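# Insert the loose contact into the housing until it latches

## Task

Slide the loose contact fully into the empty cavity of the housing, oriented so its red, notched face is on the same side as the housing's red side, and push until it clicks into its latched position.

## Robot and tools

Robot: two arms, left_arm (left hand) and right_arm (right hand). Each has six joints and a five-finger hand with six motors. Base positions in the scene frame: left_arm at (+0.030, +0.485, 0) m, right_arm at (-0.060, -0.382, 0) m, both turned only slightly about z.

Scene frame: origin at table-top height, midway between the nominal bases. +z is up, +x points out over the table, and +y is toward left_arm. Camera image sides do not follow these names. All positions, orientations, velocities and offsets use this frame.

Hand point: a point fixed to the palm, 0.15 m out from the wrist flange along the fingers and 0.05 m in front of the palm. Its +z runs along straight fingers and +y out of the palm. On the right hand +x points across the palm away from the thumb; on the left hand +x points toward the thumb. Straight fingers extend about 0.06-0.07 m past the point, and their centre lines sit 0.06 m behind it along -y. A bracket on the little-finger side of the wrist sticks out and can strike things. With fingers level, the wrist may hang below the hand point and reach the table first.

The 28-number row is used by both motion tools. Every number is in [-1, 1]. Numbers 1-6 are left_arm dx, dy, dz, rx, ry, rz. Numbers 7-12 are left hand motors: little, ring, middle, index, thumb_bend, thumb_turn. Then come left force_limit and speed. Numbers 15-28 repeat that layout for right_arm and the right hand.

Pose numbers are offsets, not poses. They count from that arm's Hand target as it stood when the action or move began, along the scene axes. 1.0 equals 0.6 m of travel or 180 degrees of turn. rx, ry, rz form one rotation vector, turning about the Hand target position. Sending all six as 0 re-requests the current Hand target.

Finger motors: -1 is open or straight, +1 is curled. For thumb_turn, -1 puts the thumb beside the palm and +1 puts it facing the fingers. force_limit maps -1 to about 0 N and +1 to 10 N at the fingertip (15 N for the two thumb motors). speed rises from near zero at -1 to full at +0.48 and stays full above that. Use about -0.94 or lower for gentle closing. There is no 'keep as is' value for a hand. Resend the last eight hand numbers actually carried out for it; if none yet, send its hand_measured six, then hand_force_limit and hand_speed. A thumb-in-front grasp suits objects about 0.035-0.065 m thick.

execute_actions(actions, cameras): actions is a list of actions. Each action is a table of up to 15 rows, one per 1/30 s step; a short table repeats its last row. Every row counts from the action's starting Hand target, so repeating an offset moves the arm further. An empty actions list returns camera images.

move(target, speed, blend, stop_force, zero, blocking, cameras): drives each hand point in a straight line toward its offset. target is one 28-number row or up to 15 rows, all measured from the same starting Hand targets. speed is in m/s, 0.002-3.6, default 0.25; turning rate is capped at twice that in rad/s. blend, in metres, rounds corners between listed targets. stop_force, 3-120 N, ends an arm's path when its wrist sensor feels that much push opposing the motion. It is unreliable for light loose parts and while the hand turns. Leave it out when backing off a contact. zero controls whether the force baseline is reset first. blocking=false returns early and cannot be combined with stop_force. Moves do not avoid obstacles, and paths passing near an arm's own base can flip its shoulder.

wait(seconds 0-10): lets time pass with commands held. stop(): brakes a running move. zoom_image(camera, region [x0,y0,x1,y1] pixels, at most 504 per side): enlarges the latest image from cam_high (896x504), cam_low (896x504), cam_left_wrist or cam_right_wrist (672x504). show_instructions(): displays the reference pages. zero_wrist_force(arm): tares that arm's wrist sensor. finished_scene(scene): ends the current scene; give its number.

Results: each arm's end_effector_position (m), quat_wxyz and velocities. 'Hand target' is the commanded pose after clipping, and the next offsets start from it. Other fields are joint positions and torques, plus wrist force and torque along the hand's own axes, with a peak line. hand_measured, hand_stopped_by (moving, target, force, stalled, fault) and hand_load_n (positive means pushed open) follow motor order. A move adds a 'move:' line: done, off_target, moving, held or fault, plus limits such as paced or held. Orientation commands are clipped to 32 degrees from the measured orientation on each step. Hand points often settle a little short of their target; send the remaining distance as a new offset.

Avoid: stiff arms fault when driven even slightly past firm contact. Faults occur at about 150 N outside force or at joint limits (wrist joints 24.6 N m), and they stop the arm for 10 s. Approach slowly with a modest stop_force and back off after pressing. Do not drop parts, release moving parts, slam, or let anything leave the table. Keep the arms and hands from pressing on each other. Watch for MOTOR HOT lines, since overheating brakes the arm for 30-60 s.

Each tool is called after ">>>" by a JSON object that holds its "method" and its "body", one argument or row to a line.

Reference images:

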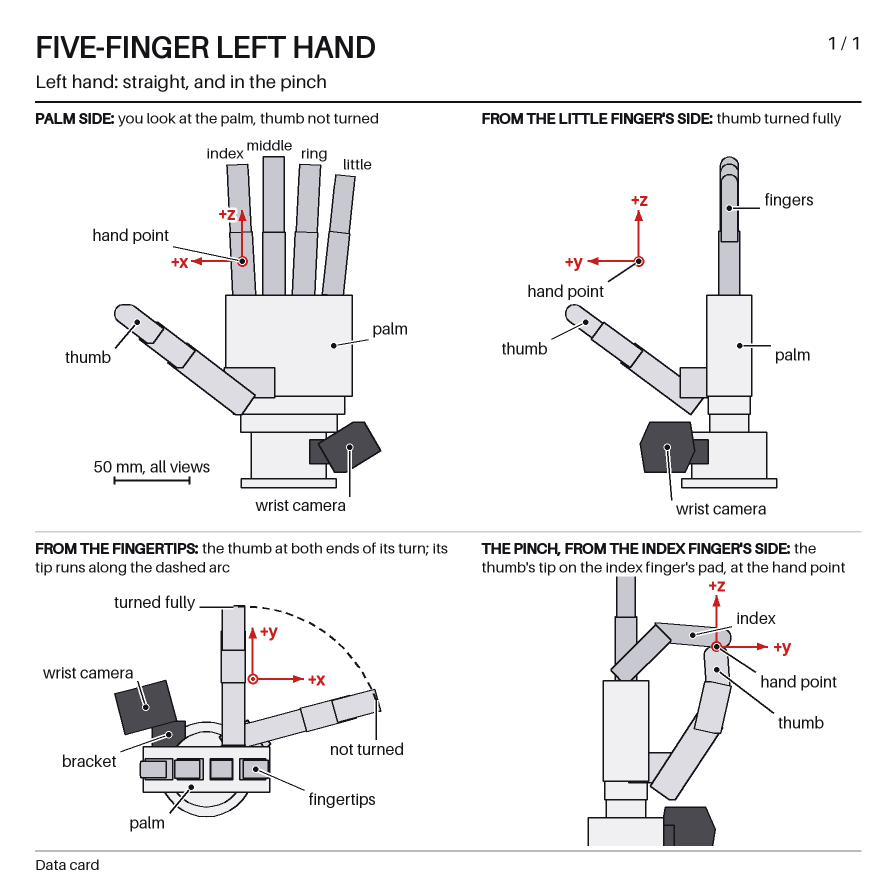

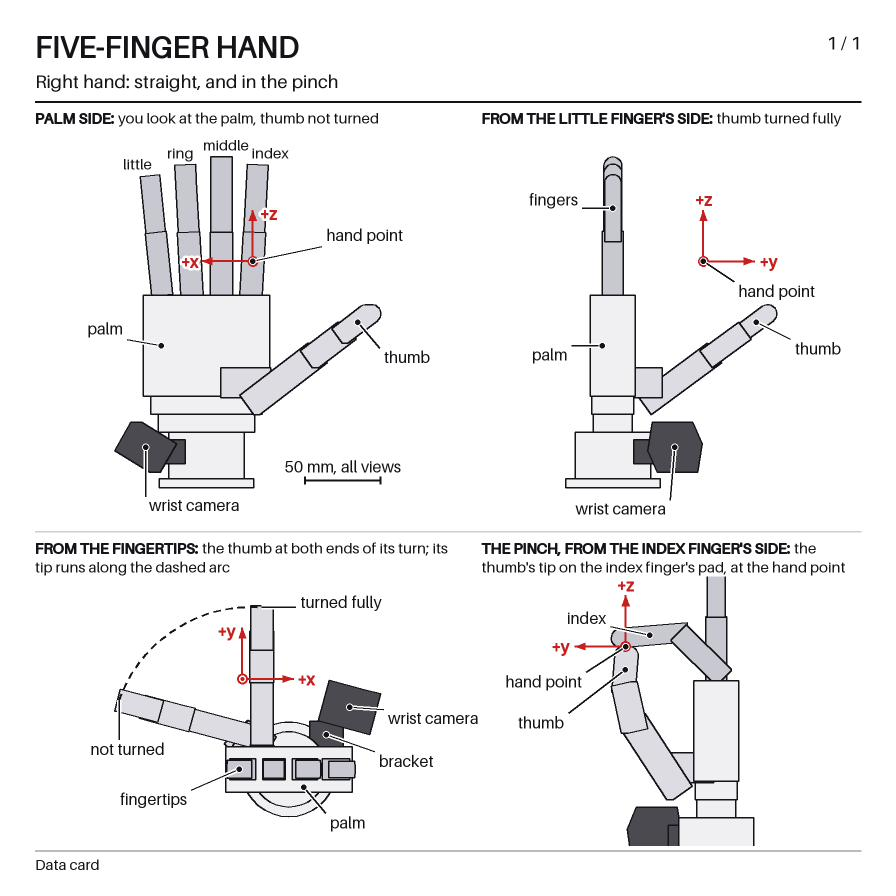

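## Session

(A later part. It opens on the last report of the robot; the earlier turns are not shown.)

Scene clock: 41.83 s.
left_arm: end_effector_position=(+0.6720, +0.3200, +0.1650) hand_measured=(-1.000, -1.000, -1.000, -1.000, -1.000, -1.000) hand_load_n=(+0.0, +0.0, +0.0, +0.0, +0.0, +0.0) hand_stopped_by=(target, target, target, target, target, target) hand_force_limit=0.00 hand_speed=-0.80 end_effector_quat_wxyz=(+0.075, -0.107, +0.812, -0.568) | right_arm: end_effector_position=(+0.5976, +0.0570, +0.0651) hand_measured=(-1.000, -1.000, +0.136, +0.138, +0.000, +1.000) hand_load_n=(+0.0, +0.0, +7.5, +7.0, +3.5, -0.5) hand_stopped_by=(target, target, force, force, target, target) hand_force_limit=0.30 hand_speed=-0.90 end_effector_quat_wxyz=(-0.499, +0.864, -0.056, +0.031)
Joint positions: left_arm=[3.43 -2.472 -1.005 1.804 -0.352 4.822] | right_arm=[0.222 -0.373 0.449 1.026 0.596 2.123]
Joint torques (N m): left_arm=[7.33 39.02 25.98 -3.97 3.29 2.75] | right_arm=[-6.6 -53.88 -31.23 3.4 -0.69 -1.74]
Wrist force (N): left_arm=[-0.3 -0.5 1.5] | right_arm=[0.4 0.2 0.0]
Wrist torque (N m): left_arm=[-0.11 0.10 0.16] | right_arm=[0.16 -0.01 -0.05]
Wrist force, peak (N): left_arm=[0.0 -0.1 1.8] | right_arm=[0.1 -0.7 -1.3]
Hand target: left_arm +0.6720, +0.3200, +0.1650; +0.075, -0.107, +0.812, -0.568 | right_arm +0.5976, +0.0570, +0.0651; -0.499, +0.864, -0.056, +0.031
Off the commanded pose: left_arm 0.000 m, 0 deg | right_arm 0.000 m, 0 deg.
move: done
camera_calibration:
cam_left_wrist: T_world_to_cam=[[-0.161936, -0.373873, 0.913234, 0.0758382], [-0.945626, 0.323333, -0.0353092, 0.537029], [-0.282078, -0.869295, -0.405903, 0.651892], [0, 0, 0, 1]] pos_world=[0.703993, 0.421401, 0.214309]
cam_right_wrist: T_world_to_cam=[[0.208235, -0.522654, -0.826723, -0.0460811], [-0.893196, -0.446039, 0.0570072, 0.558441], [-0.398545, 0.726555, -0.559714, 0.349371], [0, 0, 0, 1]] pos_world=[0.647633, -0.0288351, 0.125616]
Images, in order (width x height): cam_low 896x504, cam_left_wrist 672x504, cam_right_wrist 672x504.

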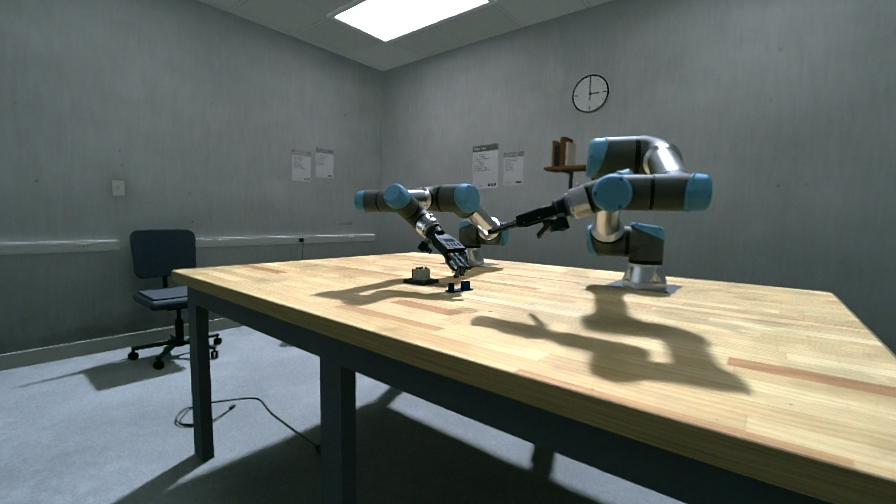

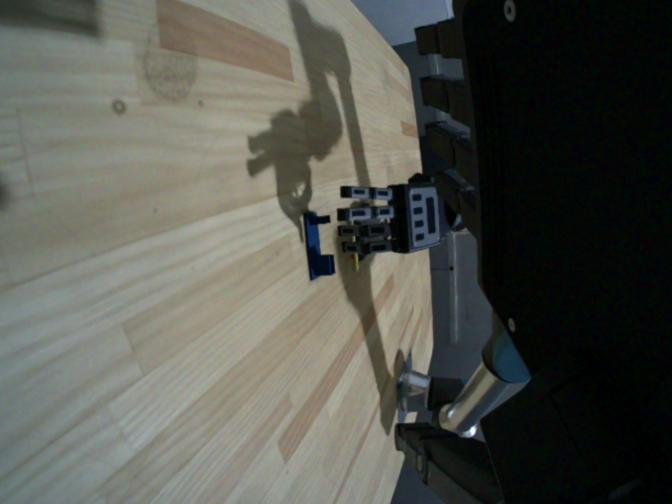

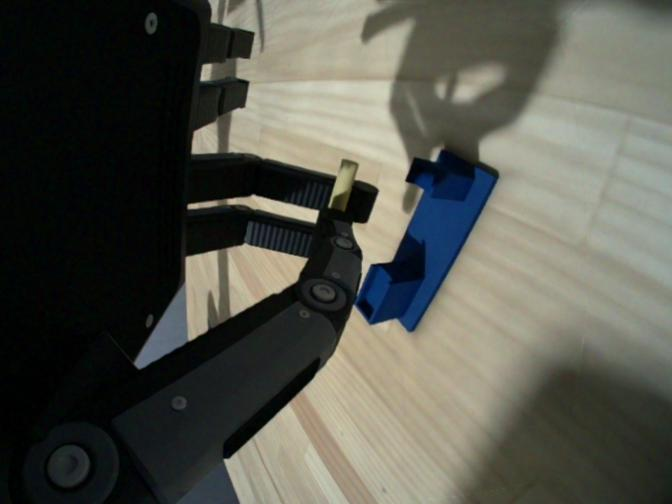

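>>> {"method": "move", "body": {
  "target": [-0.025, -0.295, 0.025, 0, 0, 0, -1, -1, -1, -1, -1, -1, 0, -0.8, -0.1127, -0.2617, 0.2248, -0.3842, -0.3691, -0.3342, -1, -1, 0.43, 0.43, 0.0, 1, 0.3, -0.9],
  "speed": 0.25,
  "cameras": ["all"]
}}

>>> {"method": "zoom_image", "body": {
  "camera": "cam_high",
  "region": [370, 180, 490, 260]
}}

>>> {"method": "zoom_image", "body": {
  "camera": "cam_left_wrist",
  "region": [270, 160, 430, 320]
}}

>>> {"method": "zoom_image", "body": {
  "camera": "cam_low",
  "region": [390, 200, 480, 300]
}}

Scene clock: 48.37 s.
left_arm: end_effector_position=(+0.6571, +0.1430, +0.1800) hand_measured=(-1.000, -1.000, -1.000, -1.000, -1.000, -1.000) hand_load_n=(+0.0, +0.0, +0.0, +0.0, +0.0, -0.5) hand_stopped_by=(target, target, target, target, target, target) hand_force_limit=0.00 hand_speed=-0.80 end_effector_quat_wxyz=(+0.075, -0.107, +0.812, -0.568) | right_arm: end_effector_position=(+0.5300, -0.1000, +0.1999) hand_measured=(-1.000, -1.000, +0.136, +0.138, +0.000, +1.000) hand_load_n=(+0.0, +0.0, +7.5, +7.5, +3.5, -0.5) hand_stopped_by=(target, target, force, force, target, target) hand_force_limit=0.30 hand_speed=-0.90 end_effector_quat_wxyz=(+0.153, +0.690, -0.155, +0.690)
Joint positions: left_arm=[3.143 -2.355 -1.006 2.386 -0.427 4.072] | right_arm=[0.673 -0.998 1.501 -0.502 2.629 1.574]
Joint torques (N m): left_arm=[-8.7 67.6 6.67 -0.2 -0.4 -2.59] | right_arm=[8.74 -47.89 -8.68 -2.69 -1.77 -1.81]
Wrist force (N): left_arm=[-0.2 -0.2 1.3] | right_arm=[1.1 -0.9 -1.8]
Wrist torque (N m): left_arm=[-0.04 0.10 0.23] | right_arm=[0.04 -0.10 0.12]
Wrist force, peak (N): left_arm=[-0.1 -0.2 1.9] | right_arm=[1.5 -1.0 -1.9]
Hand target: left_arm +0.6570, +0.1430, +0.1800; +0.075, -0.107, +0.812, -0.568 | right_arm +0.5300, -0.1000, +0.1999; +0.153, +0.690, -0.155, +0.690
Off the commanded pose: left_arm 0.000 m, 0 deg | right_arm 0.000 m, 0 deg.
move: done
camera_calibration:
cam_left_wrist: T_world_to_cam=[[-0.161936, -0.373873, 0.913234, -0.00646483], [-0.945626, 0.323333, -0.0353092, 0.580604], [-0.282078, -0.869295, -0.405903, 0.499884], [0, 0, 0, 1]] pos_world=[0.688993, 0.244401, 0.229309]
cam_right_wrist: T_world_to_cam=[[-0.41837, -0.866269, 0.273029, 0.0752885], [-0.558634, 0.00839634, -0.829372, 0.465677], [0.716167, -0.499507, -0.48744, -0.215821], [0, 0, 0, 1]] pos_world=[0.446205, -0.0464938, 0.260464]

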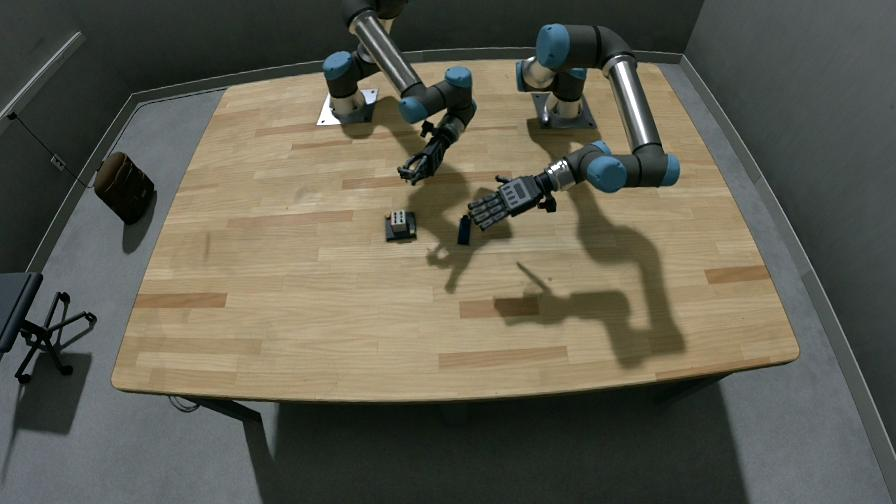

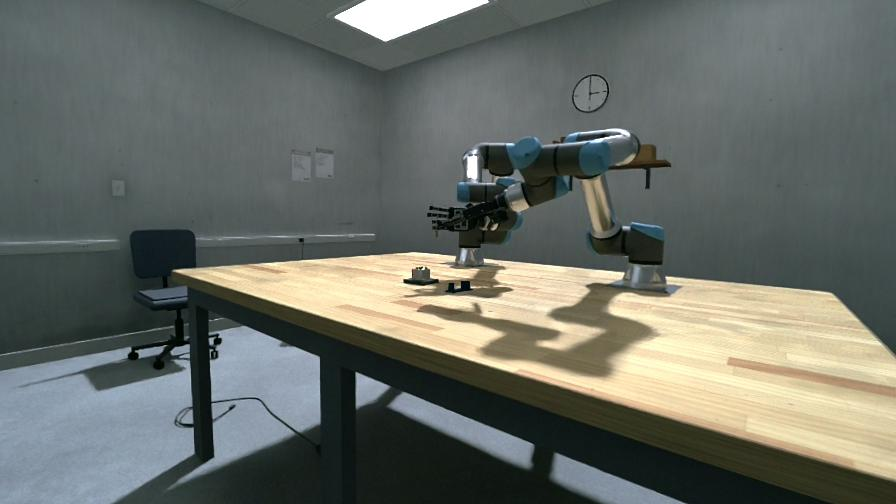

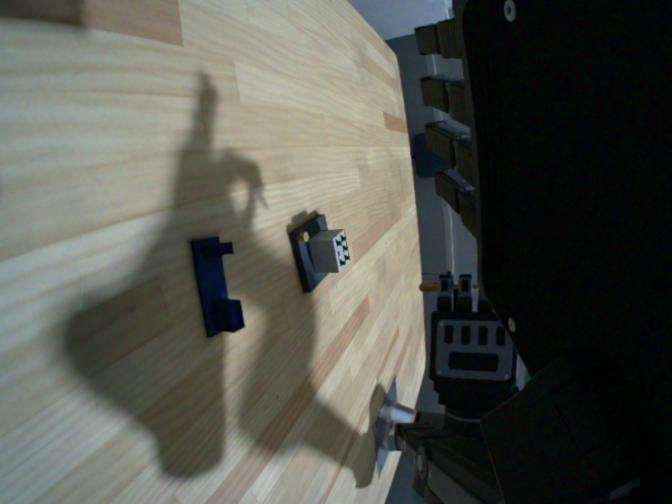

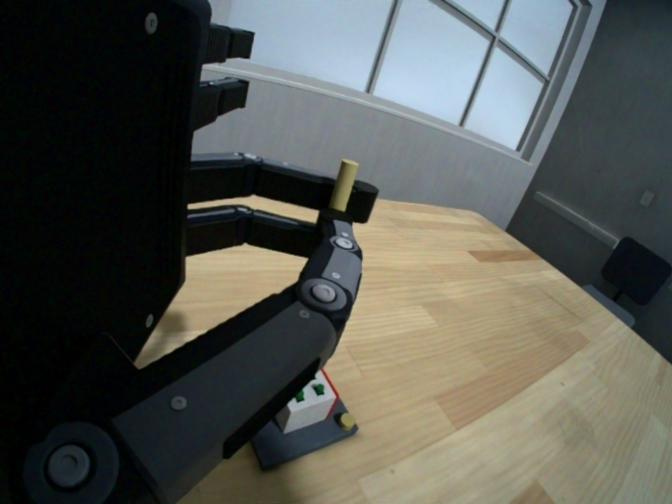

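Scaled by 4.200 from the camera's 896x504 image, which has a finer 1280x720 frame.

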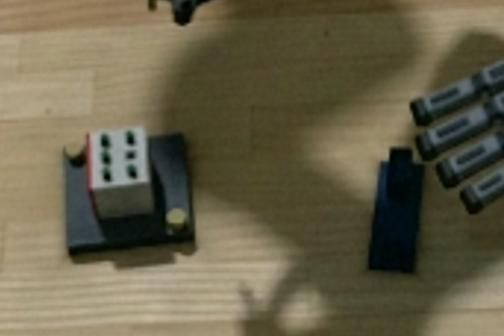

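Scaled by 3.150 from the camera's 672x504 image, which has a finer 960x720 frame.

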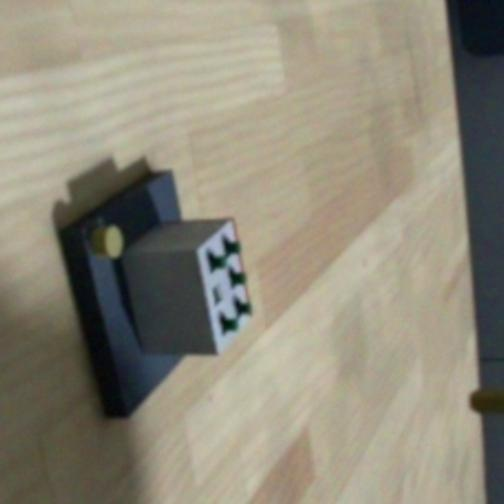

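Scaled by 5.040 from the camera's 896x504 image, which has a finer 1280x720 frame.

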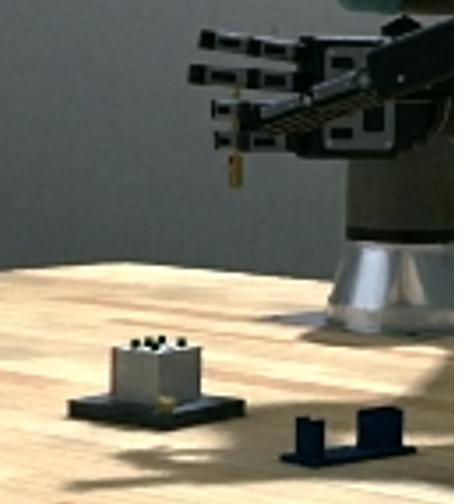

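>>> {"method": "execute_actions", "body": {
  "actions": [],
  "cameras": ["cam_high", "cam_low", "cam_left_wrist"]
}}

Scene clock: 49.80 s.
left_arm: end_effector_position=(+0.6570, +0.1430, +0.1800) hand_measured=(-1.000, -1.000, -1.000, -1.000, -1.000, -1.000) hand_load_n=(+0.0, +0.0, +0.0, +0.0, +0.0, +0.0) hand_stopped_by=(target, target, target, target, target, target) hand_force_limit=0.00 hand_speed=-0.80 end_effector_quat_wxyz=(+0.075, -0.107, +0.812, -0.568) | right_arm: end_effector_position=(+0.5300, -0.1000, +0.1999) hand_measured=(-1.000, -1.000, +0.136, +0.138, +0.000, +1.000) hand_load_n=(+0.0, +0.0, +7.5, +7.0, +3.5, -1.0) hand_stopped_by=(target, target, force, force, target, target) hand_force_limit=0.30 hand_speed=-0.90 end_effector_quat_wxyz=(+0.153, +0.690, -0.155, +0.690)
Joint positions: left_arm=[3.143 -2.355 -1.006 2.386 -0.427 4.072] | right_arm=[0.673 -0.998 1.501 -0.502 2.629 1.574]
Joint velocities: within noise
Joint torques (N m): left_arm=[-9.09 66.65 7.78 0 -0.5 -2.55] | right_arm=[6.1 -48.47 -8.47 -2.54 -1.82 -1.72]
Wrist force (N): left_arm=[-0.5 -0.2 1.2] | right_arm=[1.0 -0.7 -1.5]
Wrist torque (N m): left_arm=[-0.03 0.15 0.22] | right_arm=[0.05 -0.09 0.13]
Wrist force, peak (N): left_arm=[-0.5 -0.4 1.5] | right_arm=[1.7 -0.8 -1.9]
Hand target: left_arm +0.6570, +0.1430, +0.1800; +0.075, -0.107, +0.812, -0.568 | right_arm +0.5300, -0.1000, +0.1999; +0.153, +0.690, -0.155, +0.690
Off the commanded pose: left_arm 0.000 m, 0 deg | right_arm 0.000 m, 0 deg.
camera_calibration:
cam_left_wrist: T_world_to_cam=[[-0.161936, -0.373873, 0.913234, -0.00646483], [-0.945626, 0.323333, -0.0353092, 0.580604], [-0.282078, -0.869295, -0.405903, 0.499884], [0, 0, 0, 1]] pos_world=[0.688993, 0.244401, 0.229309]
Images, in order (width x height): cam_high 896x504, cam_low 896x504, cam_left_wrist 672x504.

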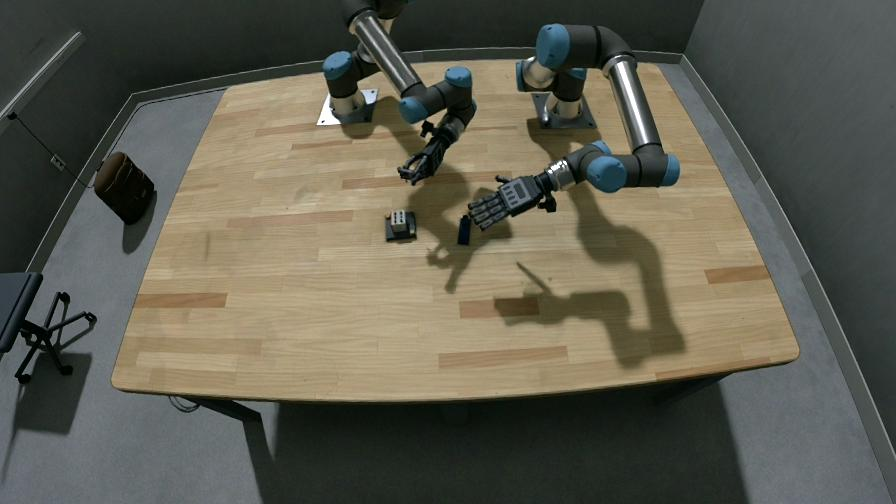

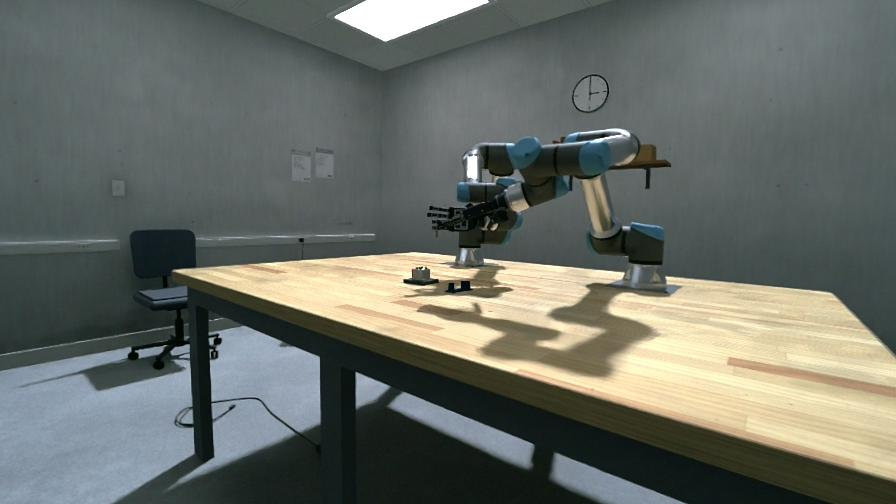

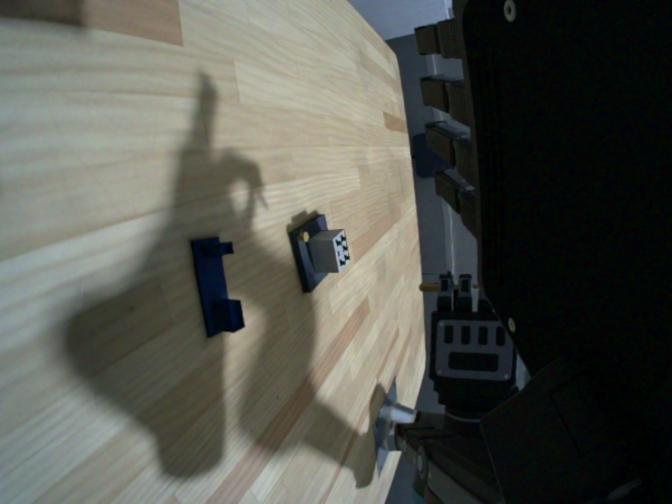

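>>> {"method": "move", "body": {
  "target": [
    [0,0,0,0,0,0,-1,-1,-1,-1,-1,-1,0,-0.8,0.0642,-0.0467,-0.125,0,0,0,-1,-1,0.43,0.43,0.0,1,0.3,-0.9]
  ],
  "stop_force": 6,
  "speed": 0.12,
  "cameras": ["cam_high", "cam_low", "cam_left_wrist"]
}}

>>> {"method": "zoom_image", "body": {
  "camera": "cam_low",
  "region": [395, 240, 450, 295]
}}

>>> {"method": "zoom_image", "body": {
  "camera": "cam_high",
  "region": [370, 200, 430, 260]
}}

>>> {"method": "zoom_image", "body": {
  "camera": "cam_left_wrist",
  "region": [260, 180, 400, 320]
}}

Scene clock: 52.17 s.
left_arm: end_effector_position=(+0.6570, +0.1430, +0.1800) hand_measured=(-1.000, -1.000, -1.000, -1.000, -1.000, -1.000) hand_load_n=(+0.0, +0.0, +0.0, +0.0, +0.0, -0.5) hand_stopped_by=(target, target, target, target, target, target) hand_force_limit=0.00 hand_speed=-0.80 end_effector_quat_wxyz=(+0.075, -0.107, +0.812, -0.568) | right_arm: end_effector_position=(+0.5685, -0.1280, +0.1249) hand_measured=(-1.000, -1.000, +0.136, +0.138, +0.000, +1.000) hand_load_n=(+0.0, +0.5, +7.5, +7.0, +3.0, -0.5) hand_stopped_by=(target, target, force, force, target, target) hand_force_limit=0.30 hand_speed=-0.90 end_effector_quat_wxyz=(+0.153, +0.690, -0.155, +0.690)
Joint positions: left_arm=[3.143 -2.355 -1.006 2.386 -0.427 4.072] | right_arm=[0.595 -0.889 1.538 -0.648 2.552 1.574]
Joint torques (N m): left_arm=[-9.1 67.07 8.08 -0.14 -0.43 -2.77] | right_arm=[-11.63 -34.75 -30.18 -2.66 -1.85 -1.73]
Wrist force (N): left_arm=[-0.4 -0.4 1.4] | right_arm=[1.2 -1.1 -1.6]
Wrist torque (N m): left_arm=[-0.07 0.13 0.23] | right_arm=[-0.01 -0.13 0.12]
Wrist force, peak (N): left_arm=[-0.6 -0.5 1.5] | right_arm=[1.9 -1.2 -2.3]
Hand target: left_arm +0.6570, +0.1430, +0.1800; +0.075, -0.107, +0.812, -0.568 | right_arm +0.5685, -0.1280, +0.1249; +0.153, +0.690, -0.155, +0.690
Off the commanded pose: left_arm 0.000 m, 0 deg | right_arm 0.000 m, 0 deg.
move: done
camera_calibration:
cam_left_wrist: T_world_to_cam=[[-0.161936, -0.373873, 0.913234, -0.00646483], [-0.945626, 0.323333, -0.0353092, 0.580604], [-0.282078, -0.869295, -0.405903, 0.499884], [0, 0, 0, 1]] pos_world=[0.688993, 0.244401, 0.229309]
Images, in order (width x height): cam_high 896x504, cam_low 896x504, cam_left_wrist 672x504.

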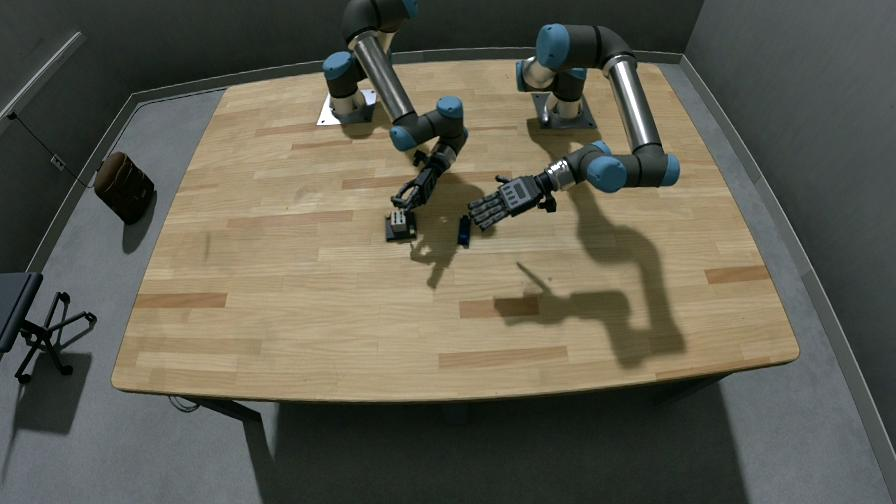

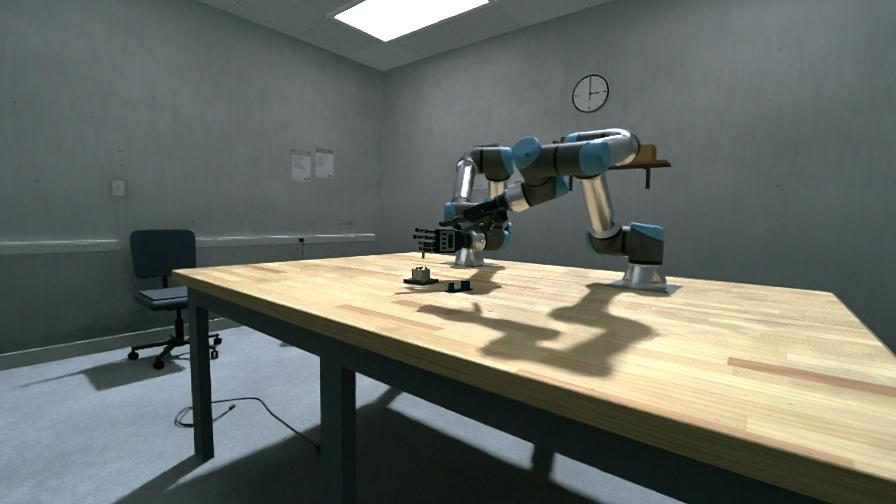

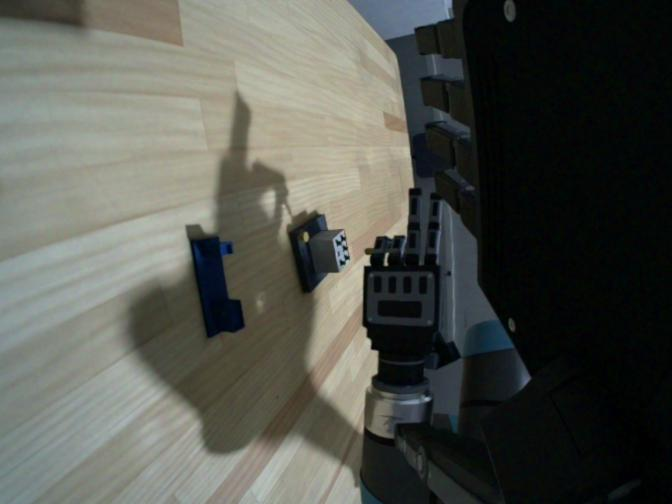

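Scaled by 9.164 from the camera's 896x504 image, which has a finer 1280x720 frame.

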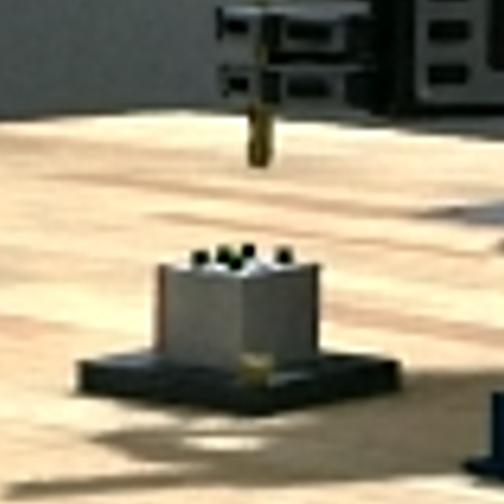

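Scaled by 8.400 from the camera's 896x504 image, which has a finer 1280x720 frame.

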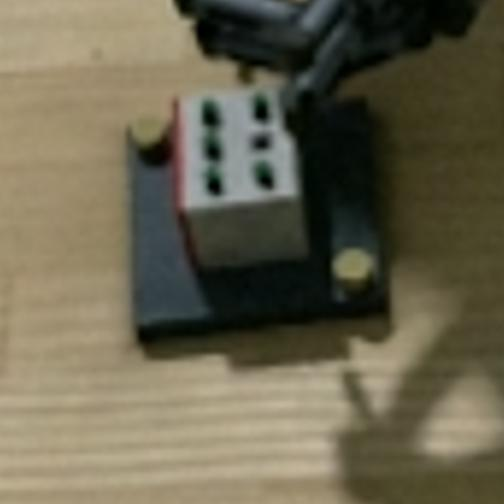

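Scaled by 3.600 from the camera's 672x504 image, which has a finer 960x720 frame.

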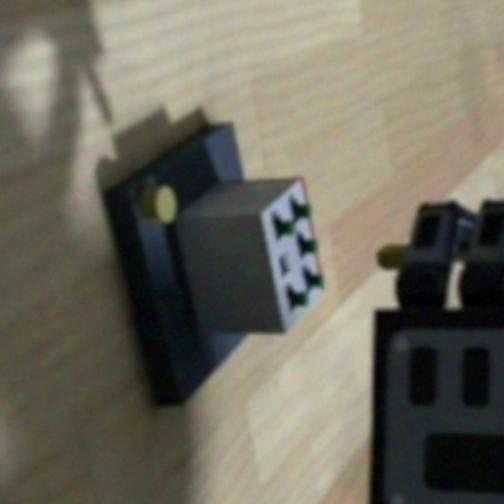

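>>> {"method": "move", "body": {
  "target": [
    [0,0,0,0,0,0,-1,-1,-1,-1,-1,-1,0,-0.8,0,0,-0.0333,0,0,0,-1,-1,0.43,0.43,0.0,1,0.3,-0.9]
  ],
  "stop_force": 5,
  "speed": 0.06,
  "cameras": ["cam_high", "cam_low", "cam_left_wrist"]
}}

>>> {"method": "zoom_image", "body": {
  "camera": "cam_low",
  "region": [395, 240, 450, 295]
}}

>>> {"method": "zoom_image", "body": {
  "camera": "cam_high",
  "region": [385, 200, 415, 230]
}}

>>> {"method": "zoom_image", "body": {
  "camera": "cam_left_wrist",
  "region": [290, 210, 380, 300]
}}

Scene clock: 54.70 s.
left_arm: end_effector_position=(+0.6570, +0.1430, +0.1800) hand_measured=(-1.000, -1.000, -1.000, -1.000, -1.000, -1.000) hand_load_n=(+0.0, +0.0, +0.0, +0.0, +0.0, +0.0) hand_stopped_by=(target, target, target, target, target, target) hand_force_limit=0.00 hand_speed=-0.80 end_effector_quat_wxyz=(+0.075, -0.107, +0.812, -0.568) | right_arm: end_effector_position=(+0.5685, -0.1280, +0.1050) hand_measured=(-1.000, -1.000, +0.136, +0.138, +0.000, +1.000) hand_load_n=(-0.5, +0.0, +7.5, +7.5, +3.5, -0.5) hand_stopped_by=(target, target, force, force, target, target) hand_force_limit=0.30 hand_speed=-0.90 end_effector_quat_wxyz=(+0.153, +0.690, -0.155, +0.690)
Joint positions: left_arm=[3.143 -2.355 -1.006 2.386 -0.427 4.072] | right_arm=[0.595 -0.86 1.548 -0.687 2.552 1.574]
Joint torques (N m): left_arm=[-9.44 66.39 7.12 -0.16 -0.3 -2.63] | right_arm=[-10.65 -35.17 -5.98 -2.73 -0.44 -1.78]
Wrist force (N): left_arm=[-0.3 -0.4 1.4] | right_arm=[1.3 -1.1 -1.7]
Wrist torque (N m): left_arm=[-0.07 0.12 0.24] | right_arm=[0.00 -0.14 0.13]
Wrist force, peak (N): left_arm=[-0.5 -0.4 1.5] | right_arm=[1.6 -1.2 -1.9]
Hand target: left_arm +0.6570, +0.1430, +0.1800; +0.075, -0.107, +0.812, -0.568 | right_arm +0.5685, -0.1280, +0.1050; +0.153, +0.690, -0.155, +0.690
Off the commanded pose: left_arm 0.000 m, 0 deg | right_arm 0.000 m, 0 deg.
move: done
camera_calibration:
cam_left_wrist: T_world_to_cam=[[-0.161936, -0.373873, 0.913234, -0.00646483], [-0.945626, 0.323333, -0.0353092, 0.580604], [-0.282078, -0.869295, -0.405903, 0.499884], [0, 0, 0, 1]] pos_world=[0.688993, 0.244401, 0.229309]
Images, in order (width x height): cam_high 896x504, cam_low 896x504, cam_left_wrist 672x504.

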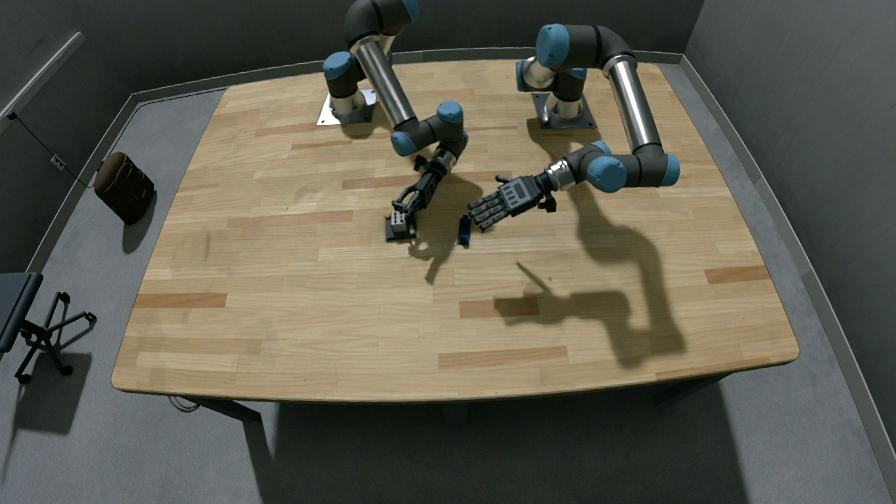

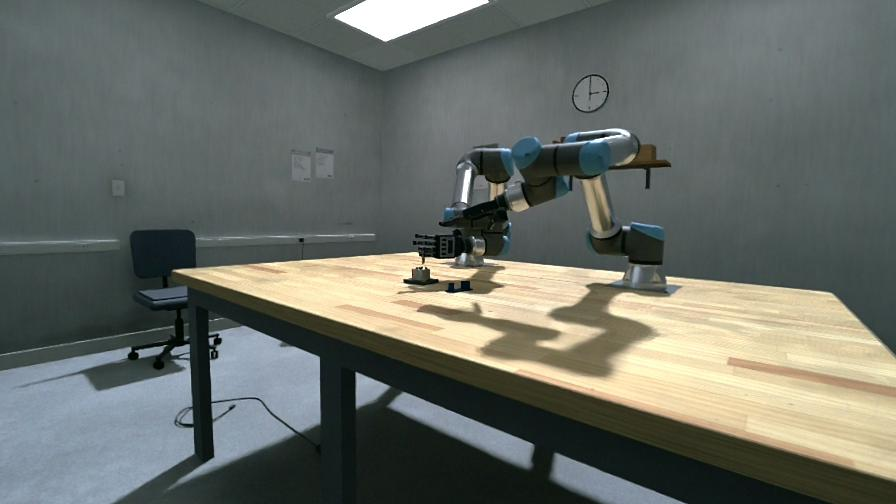

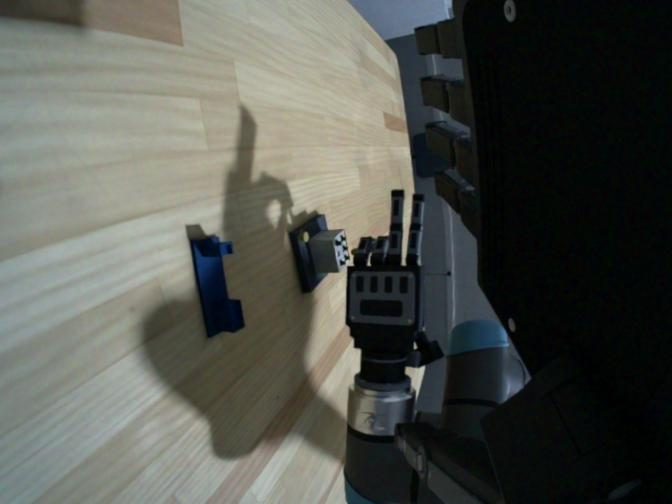

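Scaled by 9.164 from the camera's 896x504 image, which has a finer 1280x720 frame.

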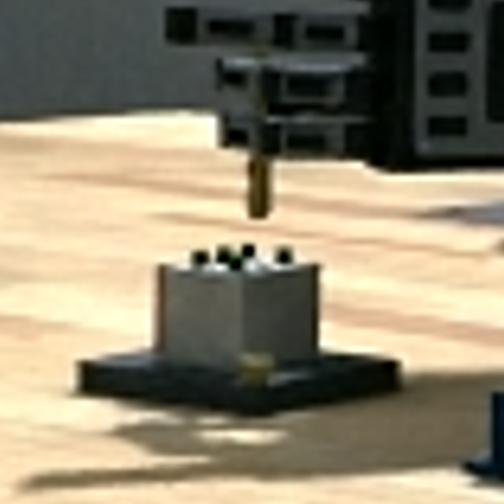

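Scaled by 16.800 from the camera's 896x504 image, which has a finer 1280x720 frame.

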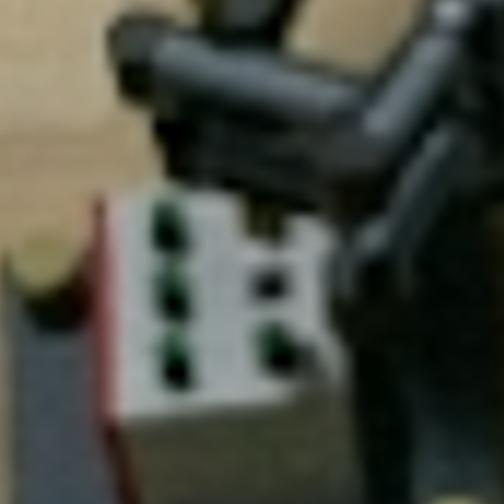

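Scaled by 5.600 from the camera's 672x504 image, which has a finer 960x720 frame.

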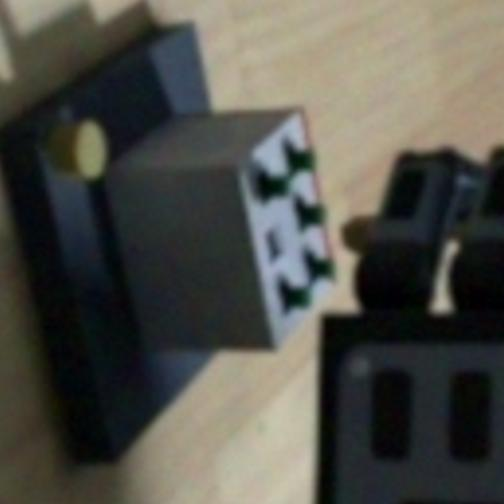

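>>> {"method": "zoom_image", "body": {
  "camera": "cam_low",
  "region": [408, 258, 434, 284]
}}

>>> {"method": "zoom_image", "body": {
  "camera": "cam_high",
  "region": [391, 209, 409, 227]
}}

>>> {"method": "zoom_image", "body": {
  "camera": "cam_left_wrist",
  "region": [320, 225, 370, 275]
}}

Scaled by 19.385 from the camera's 896x504 image, which has a finer 1280x720 frame.

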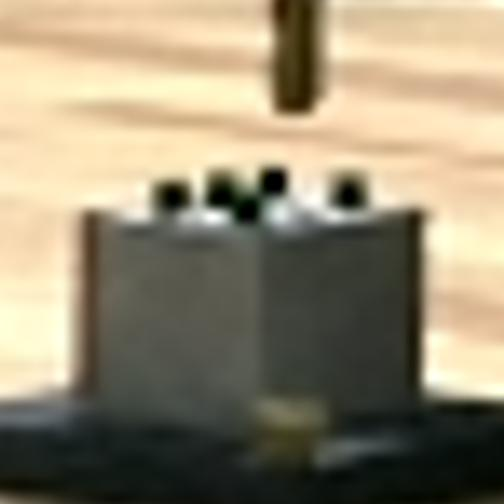

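Scaled by 28.000 from the camera's 896x504 image, which has a finer 1280x720 frame.

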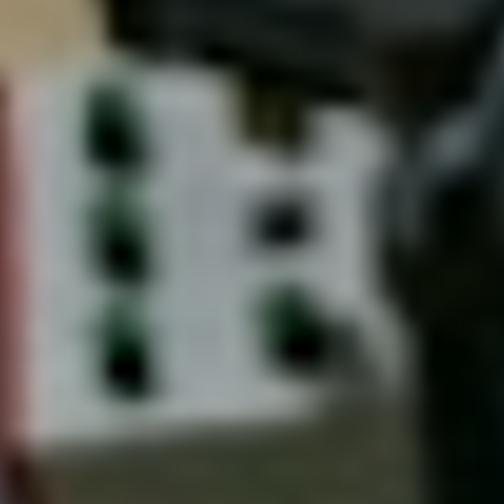

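Scaled by 10.080 from the camera's 672x504 image, which has a finer 960x720 frame.

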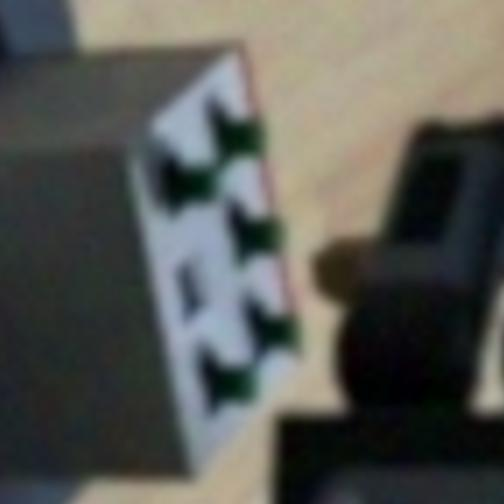

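>>> {"method": "zoom_image", "body": {
  "camera": "cam_low",
  "region": [417, 254, 429, 266]
}}

>>> {"method": "zoom_image", "body": {
  "camera": "cam_high",
  "region": [396, 208, 406, 218]
}}

Scaled by 42.000 from the camera's 896x504 image, which has a finer 1280x720 frame.

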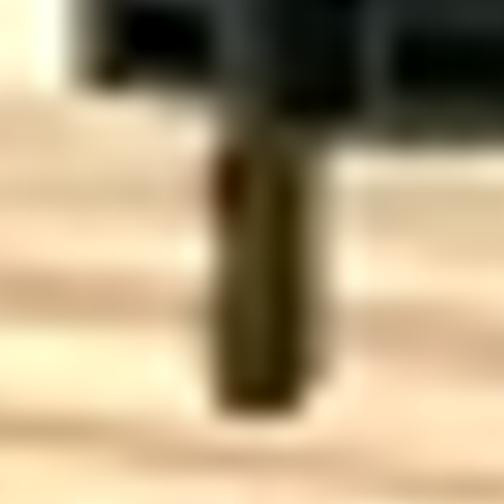

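Scaled by 50.400 from the camera's 896x504 image, which has a finer 1280x720 frame.

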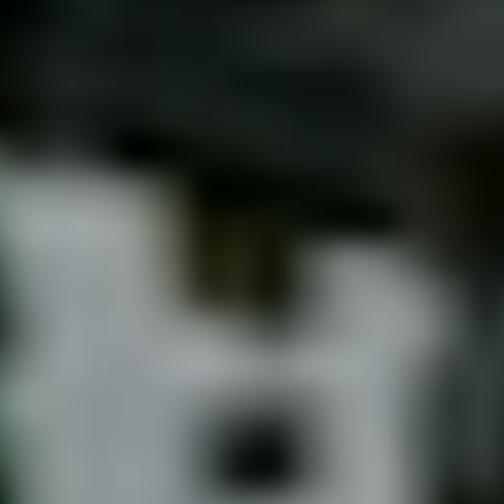

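>>> {"method": "move", "body": {
  "target": [
    [0,0,0,0,0,0,-1,-1,-1,-1,-1,-1,0,-0.8,-0.00433,-0.00367,-0.0200,0,0,0,-1,-1,0.43,0.43,0.0,1,0.3,-0.9]
  ],
  "stop_force": 4,
  "speed": 0.04,
  "cameras": ["cam_high", "cam_low", "cam_left_wrist"]
}}

>>> {"method": "zoom_image", "body": {
  "camera": "cam_low",
  "region": [408, 258, 434, 284]
}}

>>> {"method": "zoom_image", "body": {
  "camera": "cam_high",
  "region": [391, 209, 409, 227]
}}

>>> {"method": "zoom_image", "body": {
  "camera": "cam_left_wrist",
  "region": [320, 225, 370, 275]
}}

Scene clock: 60.57 s.
left_arm: end_effector_position=(+0.6570, +0.1430, +0.1800) hand_measured=(-1.000, -1.000, -1.000, -1.000, -1.000, -1.000) hand_load_n=(-0.5, +0.0, +0.0, -0.5, +0.0, -0.5) hand_stopped_by=(target, target, target, target, target, target) hand_force_limit=0.00 hand_speed=-0.80 end_effector_quat_wxyz=(+0.075, -0.107, +0.812, -0.568) | right_arm: end_effector_position=(+0.5659, -0.1302, +0.0930) hand_measured=(-1.000, -1.000, +0.136, +0.138, +0.000, +1.000) hand_load_n=(+0.0, +0.0, +7.5, +7.5, +3.0, -0.5) hand_stopped_by=(target, target, force, force, target, target) hand_force_limit=0.30 hand_speed=-0.90 end_effector_quat_wxyz=(+0.153, +0.690, -0.155, +0.690)
Joint positions: left_arm=[3.143 -2.355 -1.006 2.386 -0.427 4.072] | right_arm=[0.594 -0.848 1.565 -0.716 2.551 1.574]
Joint torques (N m): left_arm=[-9.23 66.44 6.67 -0.2 -0.42 -2.81] | right_arm=[-12.26 -34.87 -6.14 -2.71 -1.78 -1.69]
Wrist force (N): left_arm=[-0.2 -0.3 1.2] | right_arm=[1.4 -0.9 -1.5]
Wrist torque (N m): left_arm=[-0.04 0.10 0.24] | right_arm=[0.03 -0.15 0.14]
Wrist force, peak (N): left_arm=[-0.5 -0.4 1.6] | right_arm=[1.6 -1.2 -1.9]
Hand target: left_arm +0.6570, +0.1430, +0.1800; +0.075, -0.107, +0.812, -0.568 | right_arm +0.5659, -0.1302, +0.0930; +0.153, +0.690, -0.155, +0.690
Off the commanded pose: left_arm 0.000 m, 0 deg | right_arm 0.000 m, 0 deg.
move: done
camera_calibration:
cam_left_wrist: T_world_to_cam=[[-0.161936, -0.373873, 0.913234, -0.00646483], [-0.945626, 0.323333, -0.0353092, 0.580604], [-0.282078, -0.869295, -0.405903, 0.499884], [0, 0, 0, 1]] pos_world=[0.688993, 0.244401, 0.229309]
Images, in order (width x height): cam_high 896x504, cam_low 896x504, cam_left_wrist 672x504.

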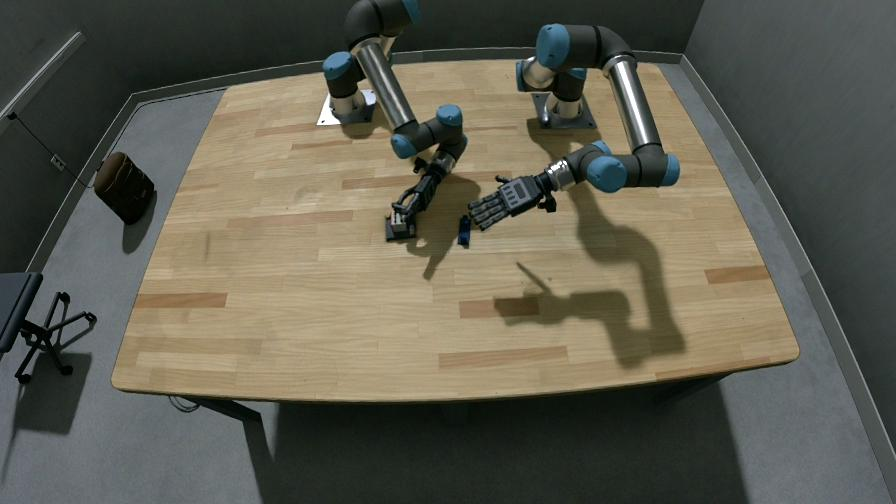

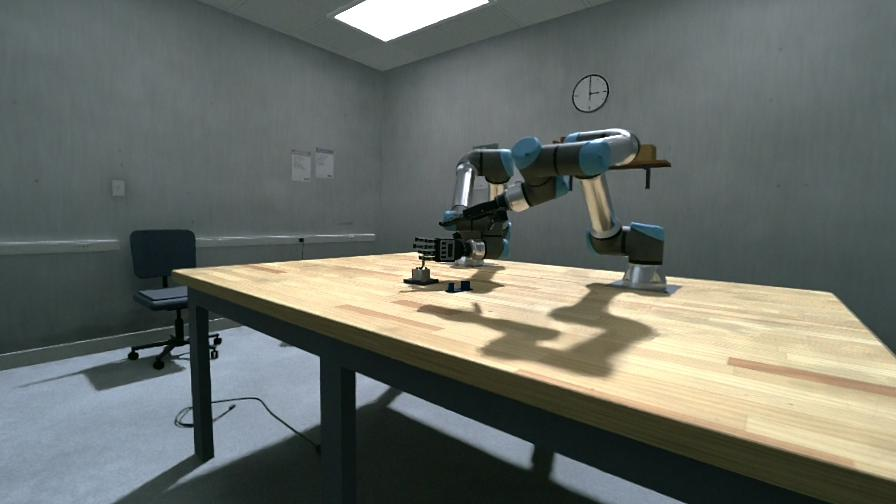

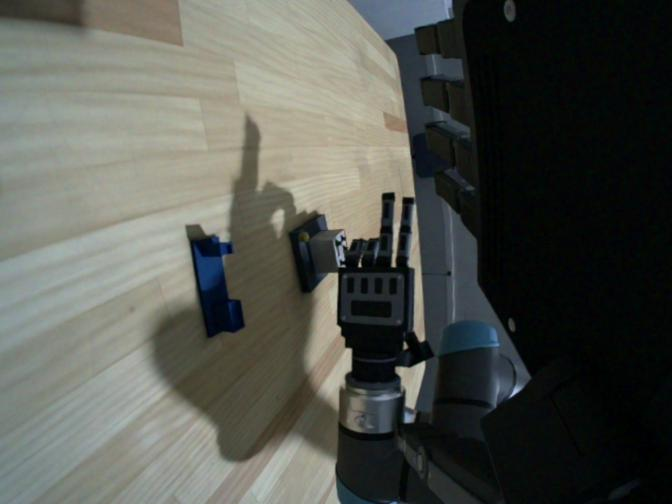

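Scaled by 19.385 from the camera's 896x504 image, which has a finer 1280x720 frame.

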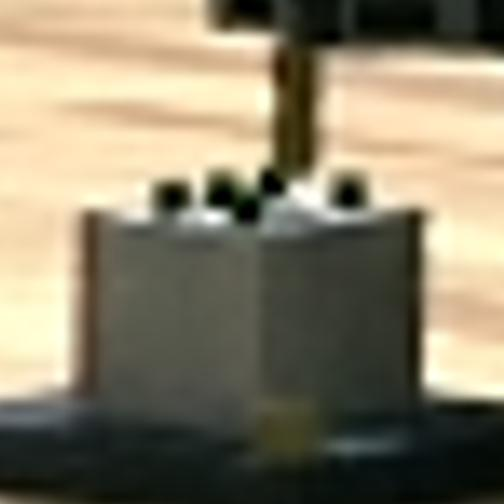

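Scaled by 28.000 from the camera's 896x504 image, which has a finer 1280x720 frame.

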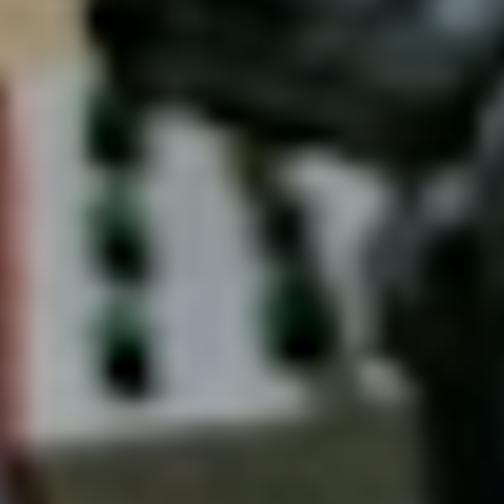

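Scaled by 10.080 from the camera's 672x504 image, which has a finer 960x720 frame.

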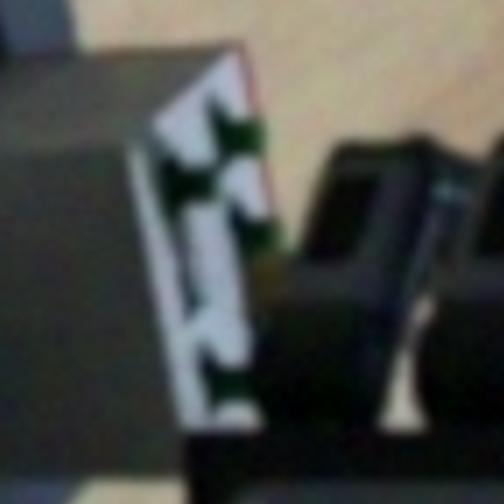

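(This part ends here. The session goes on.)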